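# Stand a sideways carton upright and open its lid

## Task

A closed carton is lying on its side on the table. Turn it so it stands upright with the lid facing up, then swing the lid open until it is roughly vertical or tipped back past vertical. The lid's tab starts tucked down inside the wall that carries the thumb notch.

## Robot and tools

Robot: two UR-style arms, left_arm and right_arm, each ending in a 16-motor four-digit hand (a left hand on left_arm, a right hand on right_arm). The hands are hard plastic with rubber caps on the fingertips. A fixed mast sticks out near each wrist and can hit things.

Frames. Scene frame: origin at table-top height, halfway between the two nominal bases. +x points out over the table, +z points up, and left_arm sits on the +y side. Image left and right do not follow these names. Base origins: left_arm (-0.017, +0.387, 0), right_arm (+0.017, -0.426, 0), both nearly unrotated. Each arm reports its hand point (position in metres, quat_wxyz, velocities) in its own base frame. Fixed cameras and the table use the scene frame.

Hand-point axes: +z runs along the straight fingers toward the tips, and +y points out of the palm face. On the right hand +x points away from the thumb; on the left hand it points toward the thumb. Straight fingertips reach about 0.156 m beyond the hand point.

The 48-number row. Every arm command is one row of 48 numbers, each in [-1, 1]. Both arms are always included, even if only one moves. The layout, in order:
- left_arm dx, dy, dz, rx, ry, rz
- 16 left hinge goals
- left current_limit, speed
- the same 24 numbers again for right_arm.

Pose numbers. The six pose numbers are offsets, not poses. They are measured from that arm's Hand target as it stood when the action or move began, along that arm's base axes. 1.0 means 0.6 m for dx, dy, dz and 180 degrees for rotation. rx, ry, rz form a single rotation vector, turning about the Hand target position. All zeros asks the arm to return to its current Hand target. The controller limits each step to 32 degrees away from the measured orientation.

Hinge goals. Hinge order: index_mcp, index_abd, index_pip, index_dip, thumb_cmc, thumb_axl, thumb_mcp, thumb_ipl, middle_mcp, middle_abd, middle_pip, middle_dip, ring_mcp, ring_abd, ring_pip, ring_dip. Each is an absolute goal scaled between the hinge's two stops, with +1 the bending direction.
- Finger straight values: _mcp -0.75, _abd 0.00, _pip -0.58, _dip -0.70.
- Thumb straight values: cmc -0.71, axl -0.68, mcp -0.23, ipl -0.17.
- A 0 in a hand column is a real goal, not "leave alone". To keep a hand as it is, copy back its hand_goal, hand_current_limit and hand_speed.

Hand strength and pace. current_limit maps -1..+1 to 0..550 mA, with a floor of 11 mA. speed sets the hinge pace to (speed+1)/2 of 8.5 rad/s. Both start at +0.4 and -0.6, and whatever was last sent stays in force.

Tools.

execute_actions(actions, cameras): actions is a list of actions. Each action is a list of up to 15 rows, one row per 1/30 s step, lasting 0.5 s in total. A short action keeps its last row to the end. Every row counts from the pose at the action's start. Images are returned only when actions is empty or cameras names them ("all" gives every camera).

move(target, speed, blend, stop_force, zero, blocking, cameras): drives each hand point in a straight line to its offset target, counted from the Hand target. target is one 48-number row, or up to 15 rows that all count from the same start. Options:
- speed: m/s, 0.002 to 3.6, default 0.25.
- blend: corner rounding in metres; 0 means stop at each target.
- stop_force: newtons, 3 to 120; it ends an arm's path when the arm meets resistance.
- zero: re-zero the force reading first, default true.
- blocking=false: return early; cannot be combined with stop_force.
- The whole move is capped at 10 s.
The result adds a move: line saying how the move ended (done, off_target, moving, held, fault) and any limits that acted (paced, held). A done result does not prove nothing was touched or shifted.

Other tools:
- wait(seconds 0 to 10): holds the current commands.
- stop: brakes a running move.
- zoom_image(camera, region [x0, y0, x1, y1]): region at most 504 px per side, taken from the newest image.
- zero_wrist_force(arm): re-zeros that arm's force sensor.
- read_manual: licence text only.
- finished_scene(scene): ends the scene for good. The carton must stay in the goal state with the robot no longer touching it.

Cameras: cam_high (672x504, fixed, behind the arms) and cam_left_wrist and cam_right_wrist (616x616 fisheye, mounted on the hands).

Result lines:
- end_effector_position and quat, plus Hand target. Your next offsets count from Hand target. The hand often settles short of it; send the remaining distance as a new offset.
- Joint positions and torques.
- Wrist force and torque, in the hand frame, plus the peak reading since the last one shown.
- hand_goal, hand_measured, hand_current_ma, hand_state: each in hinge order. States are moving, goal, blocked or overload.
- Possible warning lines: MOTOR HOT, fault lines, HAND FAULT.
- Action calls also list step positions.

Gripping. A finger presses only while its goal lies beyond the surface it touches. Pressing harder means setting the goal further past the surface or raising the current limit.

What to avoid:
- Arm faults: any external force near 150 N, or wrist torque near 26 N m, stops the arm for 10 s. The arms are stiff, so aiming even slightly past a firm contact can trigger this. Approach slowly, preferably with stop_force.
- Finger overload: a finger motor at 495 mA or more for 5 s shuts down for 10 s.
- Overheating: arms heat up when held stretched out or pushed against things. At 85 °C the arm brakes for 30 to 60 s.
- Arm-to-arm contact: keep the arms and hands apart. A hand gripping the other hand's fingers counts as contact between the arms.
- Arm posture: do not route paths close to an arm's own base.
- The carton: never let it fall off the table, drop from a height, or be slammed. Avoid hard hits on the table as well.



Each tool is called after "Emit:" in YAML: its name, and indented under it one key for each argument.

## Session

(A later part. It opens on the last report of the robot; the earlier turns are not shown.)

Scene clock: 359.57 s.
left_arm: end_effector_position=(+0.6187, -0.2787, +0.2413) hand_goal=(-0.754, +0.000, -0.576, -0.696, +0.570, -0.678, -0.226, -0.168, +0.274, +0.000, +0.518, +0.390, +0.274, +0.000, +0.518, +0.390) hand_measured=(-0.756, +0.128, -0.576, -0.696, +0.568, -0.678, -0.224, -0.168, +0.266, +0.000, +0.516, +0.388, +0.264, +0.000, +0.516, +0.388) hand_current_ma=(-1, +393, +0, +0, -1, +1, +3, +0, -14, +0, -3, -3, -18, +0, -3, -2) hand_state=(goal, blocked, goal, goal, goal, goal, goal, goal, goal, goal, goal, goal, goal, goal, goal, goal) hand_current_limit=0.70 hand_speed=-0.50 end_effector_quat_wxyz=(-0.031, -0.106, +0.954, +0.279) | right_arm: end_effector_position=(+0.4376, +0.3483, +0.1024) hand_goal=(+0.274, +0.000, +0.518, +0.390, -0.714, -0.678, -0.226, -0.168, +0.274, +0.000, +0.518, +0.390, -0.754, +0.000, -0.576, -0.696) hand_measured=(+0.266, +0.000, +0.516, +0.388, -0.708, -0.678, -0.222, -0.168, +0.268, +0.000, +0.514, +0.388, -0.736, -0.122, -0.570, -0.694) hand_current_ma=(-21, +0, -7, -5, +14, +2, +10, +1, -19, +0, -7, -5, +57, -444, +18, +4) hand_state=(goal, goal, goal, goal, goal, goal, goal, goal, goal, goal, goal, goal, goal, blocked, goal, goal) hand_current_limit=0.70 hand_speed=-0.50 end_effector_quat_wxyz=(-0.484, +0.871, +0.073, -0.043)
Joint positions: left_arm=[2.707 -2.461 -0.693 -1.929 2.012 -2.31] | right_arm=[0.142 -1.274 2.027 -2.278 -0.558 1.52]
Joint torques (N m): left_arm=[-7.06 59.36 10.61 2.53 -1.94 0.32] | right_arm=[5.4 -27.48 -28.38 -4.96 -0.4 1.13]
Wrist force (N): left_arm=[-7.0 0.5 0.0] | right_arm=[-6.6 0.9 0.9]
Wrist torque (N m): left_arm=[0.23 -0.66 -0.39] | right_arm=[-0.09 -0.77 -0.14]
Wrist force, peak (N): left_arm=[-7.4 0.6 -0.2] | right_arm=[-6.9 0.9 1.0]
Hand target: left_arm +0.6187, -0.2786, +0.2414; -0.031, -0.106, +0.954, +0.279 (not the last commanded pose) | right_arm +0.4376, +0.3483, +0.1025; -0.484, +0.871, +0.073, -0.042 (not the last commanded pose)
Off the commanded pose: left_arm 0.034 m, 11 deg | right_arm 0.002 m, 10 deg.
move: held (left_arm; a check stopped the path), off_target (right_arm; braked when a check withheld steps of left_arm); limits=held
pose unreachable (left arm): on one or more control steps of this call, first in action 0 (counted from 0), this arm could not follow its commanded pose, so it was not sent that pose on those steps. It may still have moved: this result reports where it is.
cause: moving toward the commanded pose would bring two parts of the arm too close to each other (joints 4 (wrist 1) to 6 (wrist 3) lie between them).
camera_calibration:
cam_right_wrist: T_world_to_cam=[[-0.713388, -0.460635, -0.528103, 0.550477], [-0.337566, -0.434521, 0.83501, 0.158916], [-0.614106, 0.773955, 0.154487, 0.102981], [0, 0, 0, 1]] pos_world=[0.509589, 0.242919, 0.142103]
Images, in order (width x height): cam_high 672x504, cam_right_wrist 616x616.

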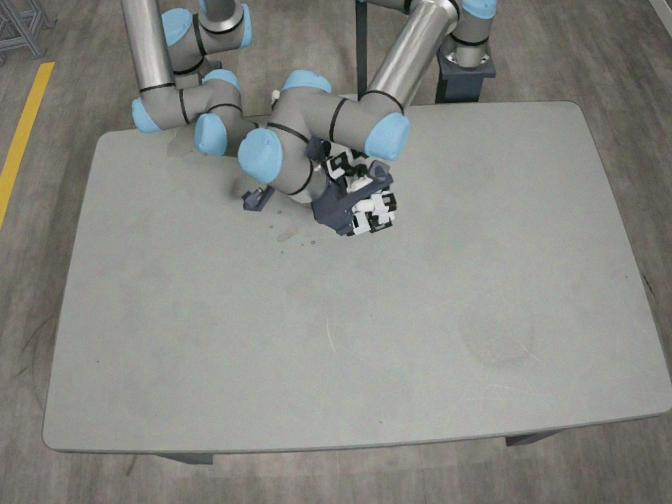

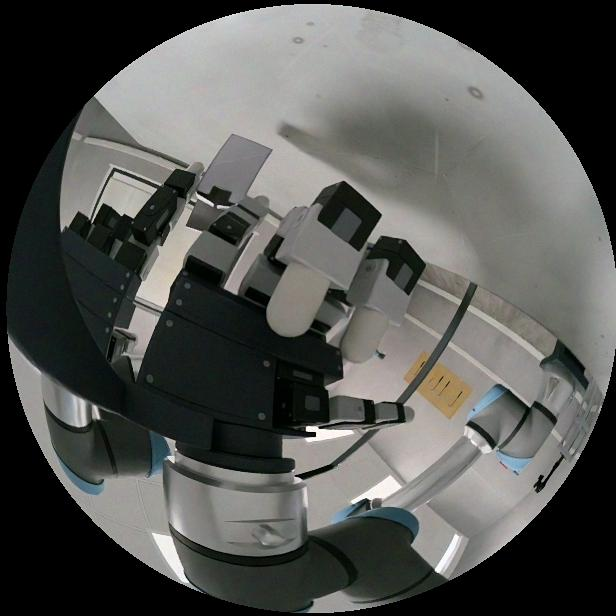

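Emit:
move:
  target:
    - [0,0,-0.063,0,0,0,-0.754,0,-0.576,-0.696,0.571,-0.678,-0.226,-0.168,0.274,0,0.518,0.391,0.274,0,0.518,0.391,0.7,-0.5,0,0,-0.063,0,0,0,0.274,0,0.518,0.391,-0.714,-0.678,-0.226,-0.168,0.274,0,0.518,0.391,-0.754,0,-0.576,-0.696,0.7,-0.5]
    - [0.0057,0.0013,-0.063,0,0,0,-0.754,0,-0.576,-0.696,0.571,-0.678,-0.226,-0.168,0.274,0,0.518,0.391,0.274,0,0.518,0.391,0.7,-0.5,-0.0058,-0.001,-0.063,0,0,0,0.274,0,0.518,0.391,-0.714,-0.678,-0.226,-0.168,0.274,0,0.518,0.391,-0.754,0,-0.576,-0.696,0.7,-0.5]
  speed: 0.06
  cameras: ["cam_right_wrist"]

Emit:
zoom_image:
  camera: "cam_right_wrist"
  region: [130, 80, 330, 280]

Scene clock: 363.47 s.
left_arm: end_effector_position=(+0.6222, -0.2777, +0.2035) hand_goal=(-0.754, +0.000, -0.576, -0.696, +0.570, -0.678, -0.226, -0.168, +0.274, +0.000, +0.518, +0.390, +0.274, +0.000, +0.518, +0.390) hand_measured=(-0.756, +0.092, -0.576, -0.696, +0.568, -0.678, -0.224, -0.168, +0.266, +0.000, +0.516, +0.388, +0.264, +0.000, +0.516, +0.388) hand_current_ma=(-2, +254, +0, +0, -1, +1, +3, +0, -14, +0, -3, -3, -18, +0, -3, -2) hand_state=(goal, blocked, goal, goal, goal, goal, goal, goal, goal, goal, goal, goal, goal, goal, goal, goal) hand_current_limit=0.70 hand_speed=-0.50 end_effector_quat_wxyz=(-0.031, -0.106, +0.954, +0.279) | right_arm: end_effector_position=(+0.4341, +0.3477, +0.0648) hand_goal=(+0.274, +0.000, +0.518, +0.390, -0.714, -0.678, -0.226, -0.168, +0.274, +0.000, +0.518, +0.390, -0.754, +0.000, -0.576, -0.696) hand_measured=(+0.266, +0.000, +0.516, +0.388, -0.708, -0.678, -0.222, -0.168, +0.268, +0.000, +0.514, +0.388, -0.736, -0.082, -0.570, -0.694) hand_current_ma=(-21, +0, -7, -5, +15, +2, +10, +1, -19, +0, -7, -5, +57, -276, +18, +4) hand_state=(goal, goal, goal, goal, goal, goal, goal, goal, goal, goal, goal, goal, goal, blocked, goal, goal) hand_current_limit=0.70 hand_speed=-0.50 end_effector_quat_wxyz=(-0.484, +0.871, +0.073, -0.042)
Joint positions: left_arm=[2.71 -2.477 -0.76 -1.845 2.013 -2.307] | right_arm=[0.142 -1.208 2.067 -2.384 -0.558 1.52]
Joint torques (N m): left_arm=[-11.83 62.19 12.2 3.16 1.32 -1.28] | right_arm=[-6.2 -19.82 -26.6 -1.7 -0.57 -1.55]
Wrist force (N): left_arm=[-3.5 -0.1 -0.1] | right_arm=[-3.5 0.5 0.7]
Wrist torque (N m): left_arm=[0.20 -0.42 -0.27] | right_arm=[-0.03 -0.44 0.05]
Wrist force, peak (N): left_arm=[-7.7 1.0 -1.1] | right_arm=[-7.2 0.9 0.7]
Hand target: left_arm +0.6221, -0.2779, +0.2036; -0.031, -0.106, +0.954, +0.279 | right_arm +0.4342, +0.3477, +0.0647; -0.484, +0.871, +0.073, -0.042
Off the commanded pose: left_arm 0.000 m, 0 deg | right_arm 0.000 m, 0 deg.
move: done
camera_calibration:
cam_right_wrist: T_world_to_cam=[[-0.713148, -0.460687, -0.528381, 0.527786], [-0.337905, -0.434488, 0.834889, 0.189166], [-0.614198, 0.773943, 0.154186, 0.107264], [0, 0, 0, 1]] pos_world=[0.506191, 0.242319, 0.1044]
Images, in order (width x height): cam_right_wrist 616x616.

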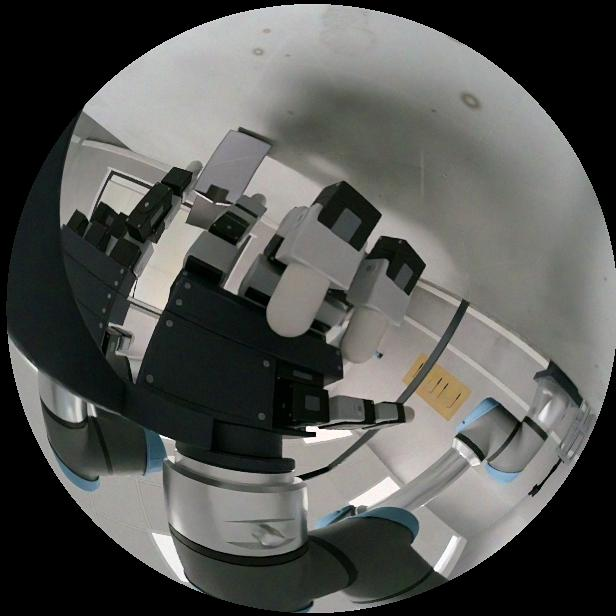

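Scaled by 2.520 from the camera's 616x616 image, which has a finer 880x880 frame.

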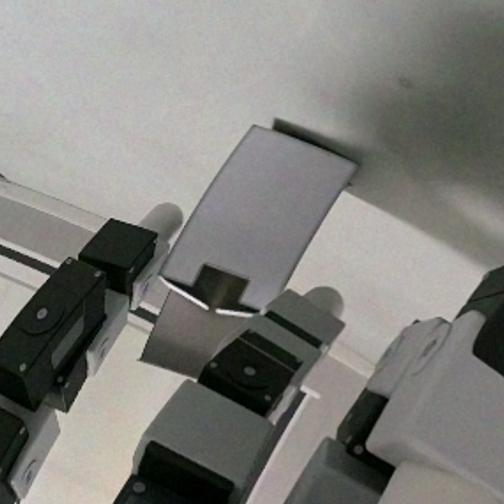

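Emit:
move:
  target:
    - [0.0018,-0.0082,-0.01,0,0,0,-0.754,0,-0.576,-0.696,0.571,-0.678,-0.226,-0.168,0.274,0,0.518,0.391,0.274,0,0.518,0.391,0.7,-0.5,0.0014,-0.0082,-0.01,0,0,0,0.274,0,0.518,0.391,-0.714,-0.678,-0.226,-0.168,0.274,0,0.518,0.391,-0.754,0,-0.576,-0.696,0.7,-0.5]
    - [0.0147,-0.0652,-0.01,0,0,0,-0.754,0,-0.576,-0.696,0.571,-0.678,-0.226,-0.168,0.274,0,0.518,0.391,0.274,0,0.518,0.391,0.7,-0.5,0.0112,-0.0657,-0.01,0,0,0,0.274,0,0.518,0.391,-0.714,-0.678,-0.226,-0.168,0.274,0,0.518,0.391,-0.754,0,-0.576,-0.696,0.7,-0.5]
  speed: 0.04
  cameras: ["cam_right_wrist"]

Emit:
zoom_image:
  camera: "cam_right_wrist"
  region: [130, 80, 330, 280]

Scene clock: 366.13 s.
left_arm: end_effector_position=(+0.6234, -0.2833, +0.1975) hand_goal=(-0.754, +0.000, -0.576, -0.696, +0.570, -0.678, -0.226, -0.168, +0.274, +0.000, +0.518, +0.390, +0.274, +0.000, +0.518, +0.390) hand_measured=(-0.752, +0.092, -0.572, -0.694, +0.568, -0.678, -0.224, -0.168, +0.266, +0.000, +0.516, +0.388, +0.264, +0.000, +0.516, +0.388) hand_current_ma=(+3, +254, +5, +1, -1, +1, +3, +0, -14, +0, -3, -3, -18, +0, -3, -2) hand_state=(goal, blocked, goal, goal, goal, goal, goal, goal, goal, goal, goal, goal, goal, goal, goal, goal) hand_current_limit=0.70 hand_speed=-0.50 end_effector_quat_wxyz=(-0.030, -0.106, +0.954, +0.278) | right_arm: end_effector_position=(+0.4357, +0.3385, +0.0587) hand_goal=(+0.274, +0.000, +0.518, +0.390, -0.714, -0.678, -0.226, -0.168, +0.274, +0.000, +0.518, +0.390, -0.754, +0.000, -0.576, -0.696) hand_measured=(+0.266, +0.000, +0.516, +0.388, -0.708, -0.678, -0.222, -0.168, +0.268, +0.000, +0.514, +0.388, -0.762, -0.082, -0.582, -0.696) hand_current_ma=(-21, +0, -7, -5, +15, +2, +10, +1, -19, +0, -7, -5, -22, -276, -15, -1) hand_state=(goal, goal, goal, goal, goal, goal, goal, goal, goal, goal, goal, goal, goal, blocked, goal, goal) hand_current_limit=0.70 hand_speed=-0.50 end_effector_quat_wxyz=(-0.484, +0.871, +0.073, -0.042)
Joint positions: left_arm=[2.704 -2.493 -0.746 -1.846 2.011 -2.313] | right_arm=[0.124 -1.205 2.075 -2.364 -0.559 1.485]
Joint torques (N m): left_arm=[-8.71 52.7 15.62 -0.12 -1.66 -1.35] | right_arm=[6.18 -20.86 -25.16 -4.44 0.43 1.35]
Wrist force (N): left_arm=[-5.6 0.0 -0.7] | right_arm=[-4.3 -0.3 0.3]
Wrist torque (N m): left_arm=[0.22 -0.42 -0.31] | right_arm=[0.05 -0.50 -0.16]
Wrist force, peak (N): left_arm=[-5.6 0.8 -1.5] | right_arm=[-4.6 -0.3 0.2]
Hand target: left_arm +0.6234, -0.2832, +0.1975; -0.030, -0.106, +0.954, +0.278 (not the last commanded pose) | right_arm +0.4357, +0.3386, +0.0587; -0.484, +0.871, +0.073, -0.042 (not the last commanded pose)
Off the commanded pose: left_arm 0.035 m, 0 deg | right_arm 0.031 m, 0 deg.
move: held (left_arm; a check stopped the path), off_target (right_arm; braked when a check withheld steps of left_arm); path passed 1 of 2 targets; limits=held
pose unreachable (left arm): on one or more control steps of this call, first in action 0 (counted from 0), this arm could not follow its commanded pose, so it was not sent that pose on those steps. It may still have moved: this result reports where it is.
cause: moving toward the commanded pose would bring two parts of the arm too close to each other (joints 4 (wrist 1) to 6 (wrist 3) lie between them).
camera_calibration:
cam_right_wrist: T_world_to_cam=[[-0.713234, -0.460686, -0.528267, 0.521479], [-0.337839, -0.434404, 0.83496, 0.190624], [-0.614136, 0.773991, 0.154195, 0.116186], [0, 0, 0, 1]] pos_world=[0.50769, 0.233119, 0.0984012]
Images, in order (width x height): cam_right_wrist 616x616.

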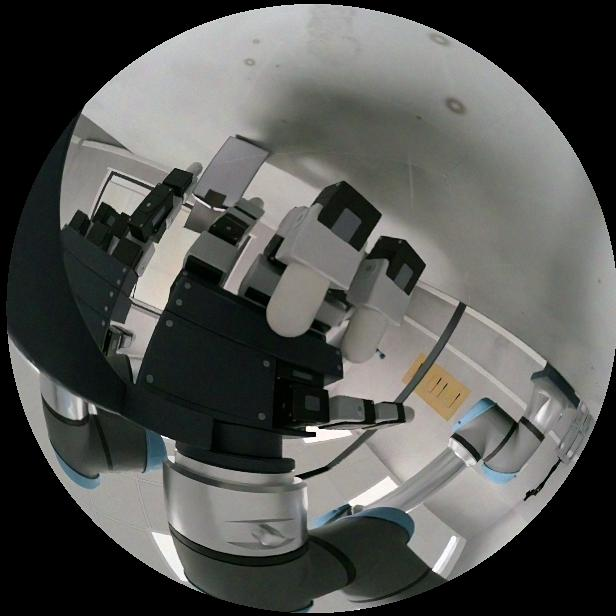

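Scaled by 2.520 from the camera's 616x616 image, which has a finer 880x880 frame.

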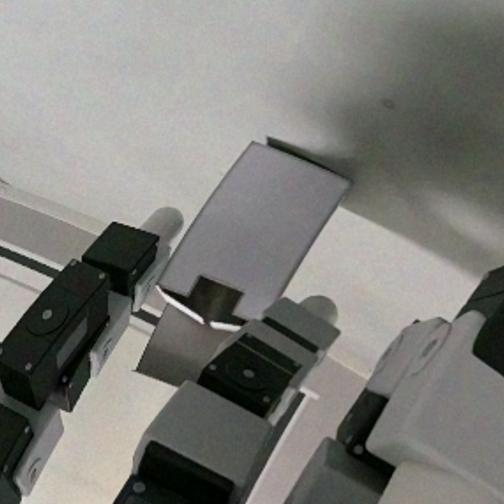

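Emit:
move:
  target: [0,0.001,-0.01,-0.0836,-0.0189,0,-0.754,0,-0.576,-0.696,0.571,-0.678,-0.226,-0.168,0.274,0,0.518,0.391,0.274,0,0.518,0.391,0.7,-0.5,0.0094,-0.0549,-0.03,0.0416,0.0071,0,0.274,0,0.518,0.391,-0.714,-0.678,-0.226,-0.168,0.274,0,0.518,0.391,-0.754,0,-0.576,-0.696,0.7,-0.5]
  speed: 0.05
  cameras: ["cam_right_wrist","cam_left_wrist"]

Emit:
zoom_image:
  camera: "cam_right_wrist"
  region: [130, 80, 330, 280]

Scene clock: 372.77 s.
left_arm: end_effector_position=(+0.6234, -0.2825, +0.1915) hand_goal=(-0.754, +0.000, -0.576, -0.696, +0.570, -0.678, -0.226, -0.168, +0.274, +0.000, +0.518, +0.390, +0.274, +0.000, +0.518, +0.390) hand_measured=(-0.752, +0.092, -0.576, -0.694, +0.568, -0.678, -0.224, -0.168, +0.266, +0.000, +0.516, +0.388, +0.264, +0.000, +0.516, +0.388) hand_current_ma=(+2, +254, +0, +1, -1, +1, +3, +0, -14, +0, -3, -3, -18, +0, -3, -2) hand_state=(goal, blocked, goal, goal, goal, goal, goal, goal, goal, goal, goal, goal, goal, goal, goal, goal) hand_current_limit=0.70 hand_speed=-0.50 end_effector_quat_wxyz=(-0.016, -0.109, +0.983, +0.148) end_effector_velocity=(+0.000, +0.001, +0.000) end_effector_angular_velocity=(+0.006, +0.003, +0.001) | right_arm: end_effector_position=(+0.4414, +0.3056, +0.0407) hand_goal=(+0.274, +0.000, +0.518, +0.390, -0.714, -0.678, -0.226, -0.168, +0.274, +0.000, +0.518, +0.390, -0.754, +0.000, -0.576, -0.696) hand_measured=(+0.268, +0.000, +0.516, +0.388, -0.708, -0.678, -0.222, -0.168, +0.268, +0.000, +0.514, +0.388, -0.744, -0.082, -0.574, -0.696) hand_current_ma=(-18, +0, -7, -5, +16, +2, +10, +1, -17, +0, -7, -5, +34, -276, +5, -1) hand_state=(goal, goal, goal, goal, goal, goal, goal, goal, goal, goal, goal, goal, goal, blocked, goal, goal) hand_current_limit=0.70 hand_speed=-0.50 end_effector_quat_wxyz=(-0.540, +0.837, +0.070, -0.047) end_effector_velocity=(+0.000, +0.001, +0.000) end_effector_angular_velocity=(-0.002, -0.001, +0.001)
Joint positions: left_arm=[2.752 -2.36 -0.931 -1.595 1.815 -2.203] | right_arm=[0.009 -1.183 2.094 -2.138 -0.452 1.196]
Joint velocities: left_arm=[0 -0.002 0.003 -0.007 0.005 -0.002] | right_arm=[0.002 0 0 -0.005 -0.001 0.004]
Joint torques (N m): left_arm=[-7.1 44.42 29.18 -1.51 1.72 -1.37] | right_arm=[6.56 -30.02 -26.68 -3.67 -0.18 1.47]
Wrist force (N): left_arm=[-2.7 0.5 0.4] | right_arm=[-2.3 0.7 0.3]
Wrist torque (N m): left_arm=[0.18 -0.30 -0.21] | right_arm=[-0.05 -0.37 0.11]
Wrist force, peak (N): left_arm=[-5.6 0.5 -1.0] | right_arm=[-4.8 0.0 0.3]
Hand target: left_arm +0.6234, -0.2826, +0.1915; -0.016, -0.109, +0.983, +0.148 | right_arm +0.4414, +0.3056, +0.0407; -0.540, +0.837, +0.070, -0.047
Off the commanded pose: left_arm 0.000 m, 0 deg | right_arm 0.000 m, 0 deg.
move: done
camera_calibration:
cam_left_wrist: T_world_to_cam=[[0.869274, -0.462508, -0.174498, -0.667469], [-0.305046, -0.779659, 0.546882, -0.174844], [-0.388986, -0.42216, -0.818823, 0.410113], [0, 0, 0, 1]] pos_world=[0.686406, -0.271895, 0.314957]
cam_right_wrist: T_world_to_cam=[[-0.725582, -0.388709, -0.567835, 0.485945], [-0.319808, -0.540169, 0.778422, 0.220024], [-0.609306, 0.746407, 0.267624, 0.149603], [0, 0, 0, 1]] pos_world=[0.514112, 0.196077, 0.064628]
Images, in order (width x height): cam_left_wrist 616x616, cam_right_wrist 616x616.

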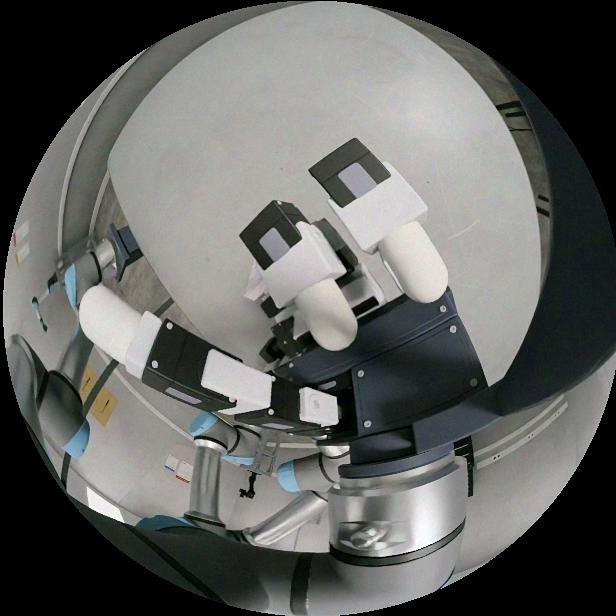

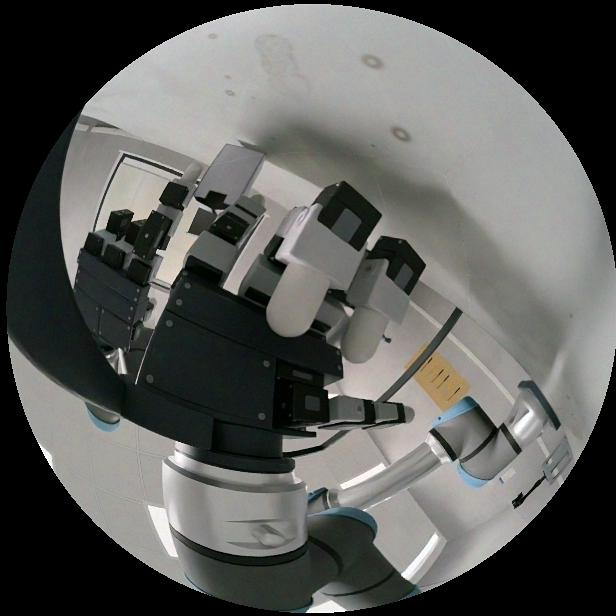

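Scaled by 2.520 from the camera's 616x616 image, which has a finer 880x880 frame.

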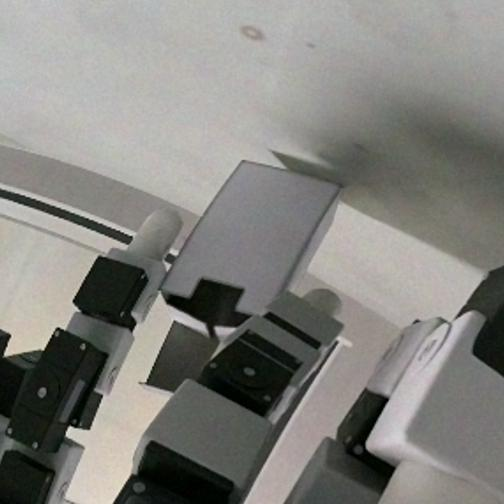

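Emit:
move:
  target:
    - [0.0044,-0.0195,0,0,0,0,-0.754,0,-0.576,-0.696,0.571,-0.678,-0.226,-0.168,0.274,0,0.518,0.391,0.274,0,0.518,0.391,0.7,-0.5,0.0034,-0.0197,0,0,0,0,0.274,0,0.518,0.391,-0.714,-0.678,-0.226,-0.168,0.274,0,0.518,0.391,-0.754,0,-0.576,-0.696,0.7,-0.5]
    - [0.0532,-0.0084,0,0,0,0,-0.754,0,-0.576,-0.696,0.571,-0.678,-0.226,-0.168,0.274,0,0.518,0.391,0.274,0,0.518,0.391,0.7,-0.5,-0.0459,-0.0281,0,0,0,0,0.274,0,0.518,0.391,-0.714,-0.678,-0.226,-0.168,0.274,0,0.518,0.391,-0.754,0,-0.576,-0.696,0.7,-0.5]
  speed: 0.04
  cameras: ["cam_right_wrist","cam_high"]

Emit:
zoom_image:
  camera: "cam_right_wrist"
  region: [130, 80, 330, 280]

Scene clock: 377.93 s.
left_arm: end_effector_position=(+0.6553, -0.2875, +0.1915) hand_goal=(-0.754, +0.000, -0.576, -0.696, +0.570, -0.678, -0.226, -0.168, +0.274, +0.000, +0.518, +0.390, +0.274, +0.000, +0.518, +0.390) hand_measured=(-0.754, +0.004, -0.576, -0.694, +0.568, -0.678, -0.224, -0.168, +0.266, +0.000, +0.516, +0.388, +0.264, +0.000, +0.516, +0.388) hand_current_ma=(+1, +3, +0, +1, -1, +1, +3, +0, -14, +0, -3, -3, -18, +0, -3, -2) hand_state=(goal, goal, goal, goal, goal, goal, goal, goal, goal, goal, goal, goal, goal, goal, goal, goal) hand_current_limit=0.70 hand_speed=-0.50 end_effector_quat_wxyz=(-0.016, -0.109, +0.983, +0.148) | right_arm: end_effector_position=(+0.4139, +0.2887, +0.0407) hand_goal=(+0.274, +0.000, +0.518, +0.390, -0.714, -0.678, -0.226, -0.168, +0.274, +0.000, +0.518, +0.390, -0.754, +0.000, -0.576, -0.696) hand_measured=(+0.268, +0.000, +0.516, +0.388, -0.708, -0.678, -0.222, -0.168, +0.268, +0.000, +0.514, +0.388, -0.742, -0.002, -0.574, -0.696) hand_current_ma=(-18, +0, -7, -5, +16, +2, +10, +1, -17, +0, -7, -5, +35, -6, +5, -1) hand_state=(goal, goal, goal, goal, goal, goal, goal, goal, goal, goal, goal, goal, goal, goal, goal, goal) hand_current_limit=0.70 hand_speed=-0.50 end_effector_quat_wxyz=(-0.540, +0.837, +0.071, -0.047)
Joint positions: left_arm=[2.761 -2.455 -0.76 -1.669 1.816 -2.194] | right_arm=[-0.027 -1.247 2.172 -2.085 -0.466 1.121]
Joint torques (N m): left_arm=[-11 61.13 12.81 4.55 1.33 -1.55] | right_arm=[6.56 -18.32 -24.68 -1.01 0.11 1.37]
Wrist force (N): left_arm=[0.5 0.4 0.3] | right_arm=[0.6 0.4 0.1]
Wrist torque (N m): left_arm=[0.24 -0.02 0.00] | right_arm=[-0.02 -0.05 0.40]
Wrist force, peak (N): left_arm=[-3.2 0.5 0.5] | right_arm=[-2.9 0.9 0.3]
Hand target: left_arm +0.6553, -0.2877, +0.1915; -0.016, -0.109, +0.983, +0.148 | right_arm +0.4138, +0.2888, +0.0407; -0.540, +0.837, +0.070, -0.047
Off the commanded pose: left_arm 0.000 m, 0 deg | right_arm 0.000 m, 0 deg.
move: done
camera_calibration:
cam_right_wrist: T_world_to_cam=[[-0.72531, -0.388912, -0.568042, 0.459397], [-0.320059, -0.540038, 0.778409, 0.202123], [-0.609498, 0.746395, 0.26722, 0.145558], [0, 0, 0, 1]] pos_world=[0.486614, 0.179175, 0.0647262]
Images, in order (width x height): cam_high 672x504, cam_right_wrist 616x616.

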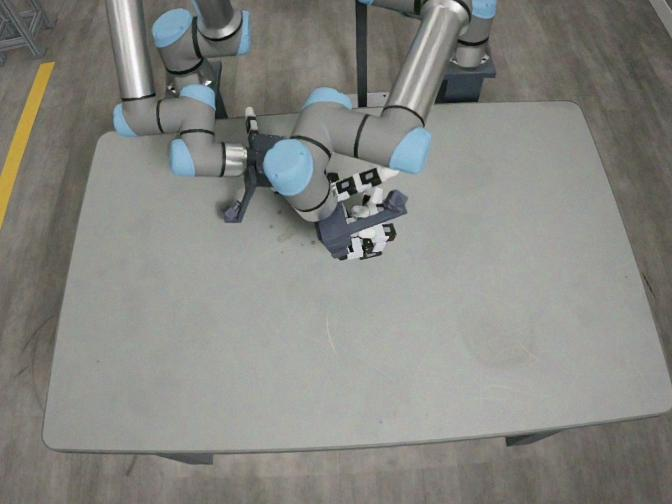

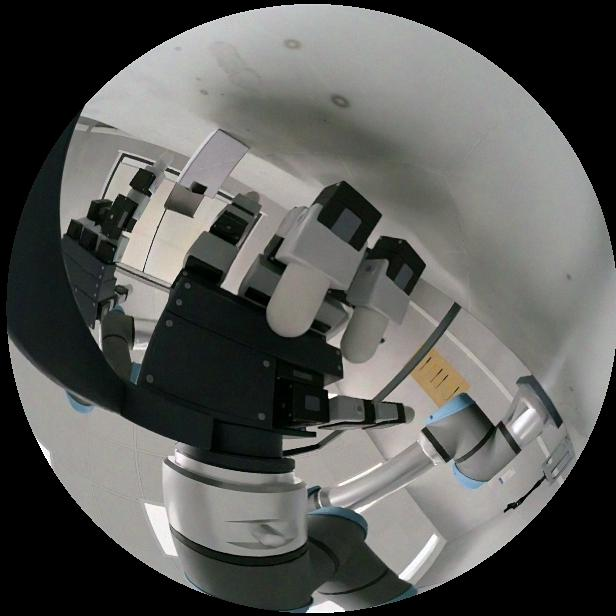

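Scaled by 2.520 from the camera's 616x616 image, which has a finer 880x880 frame.

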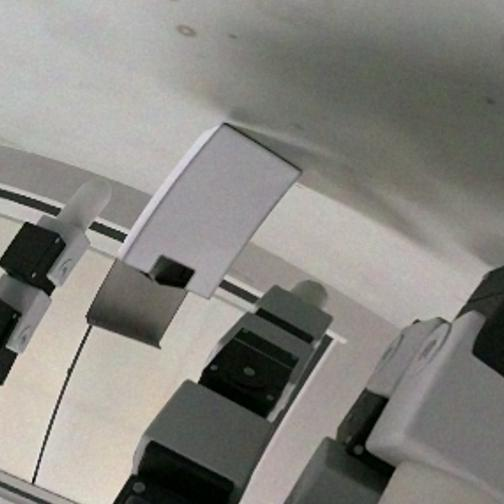

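Emit:
move:
  target:
    - [0.163,0.037,0.02,0,0,0,-0.754,0,-0.576,-0.696,0.571,-0.678,-0.226,-0.168,0.274,0,0.518,0.391,0.274,0,0.518,0.391,0.4,-0.5,-0.09,-0.1,0.02,0,0,0,0.274,0,0.518,0.391,-0.714,-0.678,-0.226,-0.168,0.274,0,0.518,0.391,-0.754,0,-0.576,-0.696,0.4,-0.5]
    - [0.163,0.237,0.05,0,0,0,-0.754,0,-0.576,-0.696,0.571,-0.678,-0.226,-0.168,0.274,0,0.518,0.391,0.274,0,0.518,0.391,0.4,-0.5,-0.1,-0.3,0.06,0,0,0,0.274,0,0.518,0.391,-0.714,-0.678,-0.226,-0.168,0.274,0,0.518,0.391,-0.754,0,-0.576,-0.696,0.4,-0.5]
  speed: [0.1,0.2]
  blend: [0.02,0]
  cameras: ["all"]

Emit:
zoom_image:
  camera: "cam_high"
  region: [310, 150, 410, 230]

Scene clock: 381.57 s.
left_arm: end_effector_position=(+0.7531, -0.1455, +0.2215) hand_goal=(-0.754, +0.000, -0.576, -0.696, +0.570, -0.678, -0.226, -0.168, +0.274, +0.000, +0.518, +0.390, +0.274, +0.000, +0.518, +0.390) hand_measured=(-0.754, +0.002, -0.576, -0.694, +0.568, -0.678, -0.224, -0.168, +0.266, +0.000, +0.516, +0.388, +0.264, +0.000, +0.516, +0.388) hand_current_ma=(+0, +3, +0, +1, -1, +1, +3, +0, -14, +0, -3, -3, -18, +0, -3, -2) hand_state=(goal, goal, goal, goal, goal, goal, goal, goal, goal, goal, goal, goal, goal, goal, goal, goal) hand_current_limit=0.40 hand_speed=-0.50 end_effector_quat_wxyz=(-0.016, -0.109, +0.983, +0.148) | right_arm: end_effector_position=(+0.3539, +0.1088, +0.0768) hand_goal=(+0.274, +0.000, +0.518, +0.390, -0.714, -0.678, -0.226, -0.168, +0.274, +0.000, +0.518, +0.390, -0.754, +0.000, -0.576, -0.696) hand_measured=(+0.270, +0.000, +0.516, +0.388, -0.708, -0.678, -0.222, -0.168, +0.270, +0.000, +0.514, +0.388, -0.742, -0.002, -0.574, -0.696) hand_current_ma=(-12, +0, -7, -5, +17, +2, +10, +1, -11, +0, -7, -5, +35, -5, +5, -1) hand_state=(goal, goal, goal, goal, goal, goal, goal, goal, goal, goal, goal, goal, goal, goal, goal, goal) hand_current_limit=0.40 hand_speed=-0.50 end_effector_quat_wxyz=(-0.540, +0.837, +0.070, -0.047)
Joint positions: left_arm=[2.958 -2.566 -0.488 -1.778 1.845 -1.993] | right_arm=[-0.475 -1.494 2.211 -1.361 -0.756 0.503]
Joint torques (N m): left_arm=[-6.92 62.01 13.03 3.24 -1.19 -0.09] | right_arm=[-4.42 -9.54 -9.39 1.03 -0.57 -1.29]
Wrist force (N): left_arm=[0.0 0.6 0.1] | right_arm=[0.6 0.2 0.6]
Wrist torque (N m): left_arm=[0.29 0.03 0.08] | right_arm=[-0.09 -0.06 0.22]
Wrist force, peak (N): left_arm=[2.2 -0.1 -0.1] | right_arm=[0.4 0.6 1.3]
Hand target: left_arm +0.7531, -0.1455, +0.2215; -0.016, -0.109, +0.983, +0.148 | right_arm +0.3538, +0.1088, +0.0767; -0.540, +0.837, +0.070, -0.047
Off the commanded pose: left_arm 0.000 m, 0 deg | right_arm 0.000 m, 0 deg.
elbow stopped short (left arm): the move would have taken joint 3 (elbow) straighter than the controller allows.
move: done
camera_calibration:
cam_left_wrist: T_world_to_cam=[[0.869255, -0.462402, -0.174872, -0.711457], [-0.304837, -0.779828, 0.546756, -0.045024], [-0.389191, -0.421963, -0.818827, 0.543161], [0, 0, 0, 1]] pos_world=[0.816106, -0.134896, 0.344958]
cam_right_wrist: T_world_to_cam=[[-0.725454, -0.388924, -0.567851, 0.366404], [-0.319886, -0.539993, 0.778512, 0.0576582], [-0.609418, 0.746422, 0.267329, 0.233599], [0, 0, 0, 1]] pos_world=[0.426613, -0.00072493, 0.100728]

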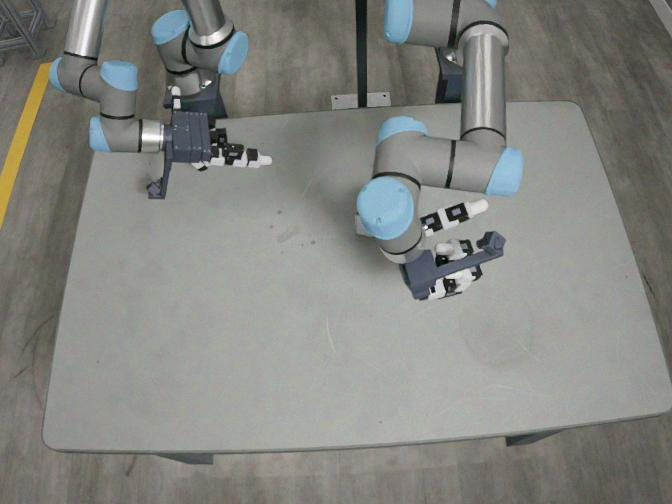

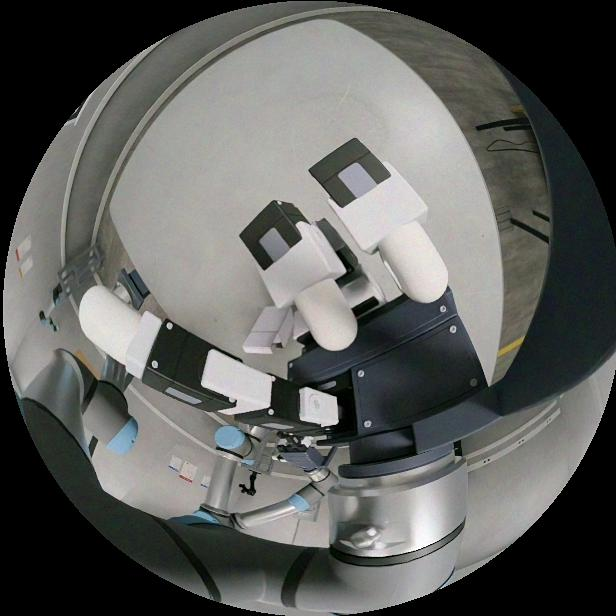

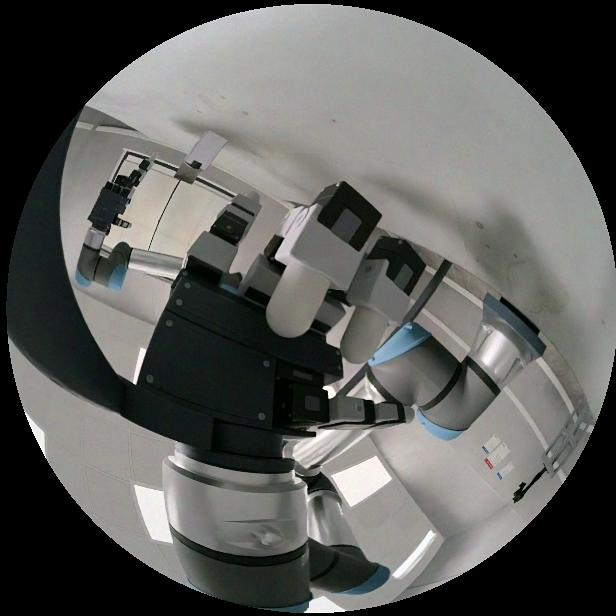

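Scaled by 5.040 from the camera's 672x504 image, which has a finer 960x720 frame.

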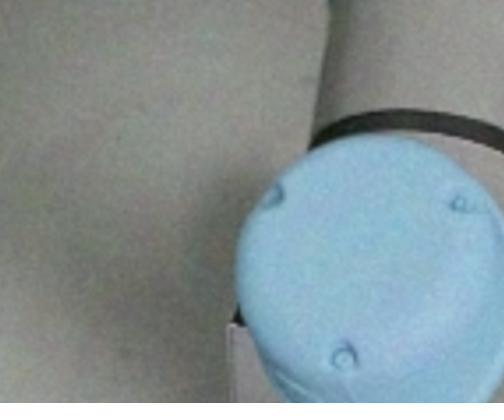

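Emit:
move:
  target: [-0.05,0.2,0.05,0,0,0,-0.754,0,-0.576,-0.696,0.571,-0.678,-0.226,-0.168,0.274,0,0.518,0.391,0.274,0,0.518,0.391,0.4,-0.5,0,0,0,0,0,0,0.274,0,0.518,0.391,-0.714,-0.678,-0.226,-0.168,0.274,0,0.518,0.391,-0.754,0,-0.576,-0.696,0.4,-0.5]
  cameras: ["cam_high"]

Emit:
zoom_image:
  camera: "cam_high"
  region: [310, 170, 410, 250]

Scene clock: 383.60 s.
left_arm: end_effector_position=(+0.7231, -0.0255, +0.2515) hand_goal=(-0.754, +0.000, -0.576, -0.696, +0.570, -0.678, -0.226, -0.168, +0.274, +0.000, +0.518, +0.390, +0.274, +0.000, +0.518, +0.390) hand_measured=(-0.754, +0.002, -0.576, -0.694, +0.568, -0.678, -0.224, -0.168, +0.266, +0.000, +0.516, +0.388, +0.264, +0.000, +0.516, +0.388) hand_current_ma=(-1, +3, +0, +1, -1, +1, +3, +0, -14, +0, -3, -3, -18, +0, -3, -2) hand_state=(goal, goal, goal, goal, goal, goal, goal, goal, goal, goal, goal, goal, goal, goal, goal, goal) hand_current_limit=0.40 hand_speed=-0.50 end_effector_quat_wxyz=(-0.016, -0.109, +0.983, +0.148) | right_arm: end_effector_position=(+0.3538, +0.1088, +0.0767) hand_goal=(+0.274, +0.000, +0.518, +0.390, -0.714, -0.678, -0.226, -0.168, +0.274, +0.000, +0.518, +0.390, -0.754, +0.000, -0.576, -0.696) hand_measured=(+0.270, +0.000, +0.516, +0.388, -0.708, -0.678, -0.222, -0.168, +0.270, +0.000, +0.514, +0.388, -0.742, -0.002, -0.574, -0.696) hand_current_ma=(-12, +0, -7, -5, +17, +2, +10, +1, -11, +0, -7, -5, +35, -5, +5, -1) hand_state=(goal, goal, goal, goal, goal, goal, goal, goal, goal, goal, goal, goal, goal, goal, goal, goal) hand_current_limit=0.40 hand_speed=-0.50 end_effector_quat_wxyz=(-0.540, +0.837, +0.070, -0.047)
Joint positions: left_arm=[3.1 -2.33 -0.854 -1.606 1.859 -1.845] | right_arm=[-0.475 -1.494 2.211 -1.361 -0.756 0.503]
Joint torques (N m): left_arm=[-4.65 52.67 20.98 -0.4 -1.08 -0.41] | right_arm=[-3.97 -9.75 -8.77 0.89 -1.59 -1.55]
Wrist force (N): left_arm=[0.2 0.0 0.5] | right_arm=[0.6 0.4 0.6]
Wrist torque (N m): left_arm=[0.17 0.03 0.10] | right_arm=[-0.06 -0.05 0.22]
Wrist force, peak (N): left_arm=[0.6 -2.1 -0.1] | right_arm=[0.6 0.6 0.7]
Hand target: left_arm +0.7231, -0.0255, +0.2515; -0.016, -0.109, +0.983, +0.148 | right_arm +0.3538, +0.1088, +0.0767; -0.540, +0.837, +0.070, -0.047
Off the commanded pose: left_arm 0.000 m, 0 deg | right_arm 0.000 m, 0 deg.
move: done
Images, in order (width x height): cam_high 672x504.

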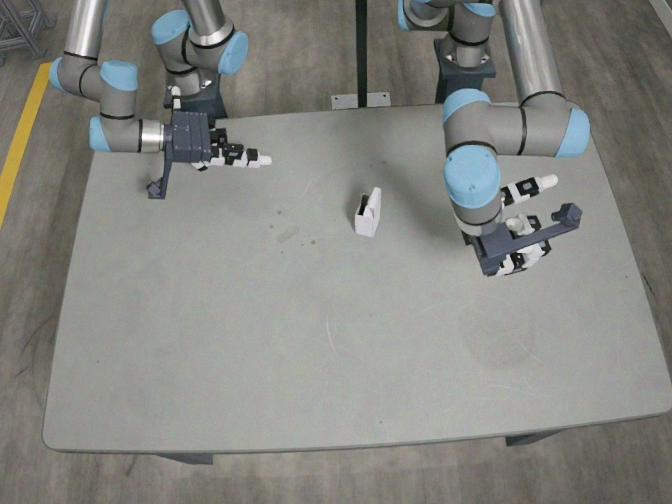

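Scaled by 5.040 from the camera's 672x504 image, which has a finer 960x720 frame.

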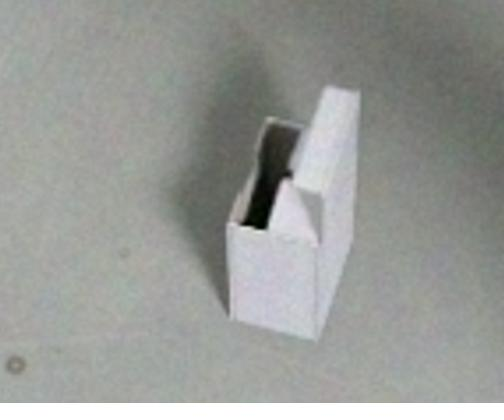

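Emit:
finished_scene:
  scene: 1

The scene is finished: the task was done.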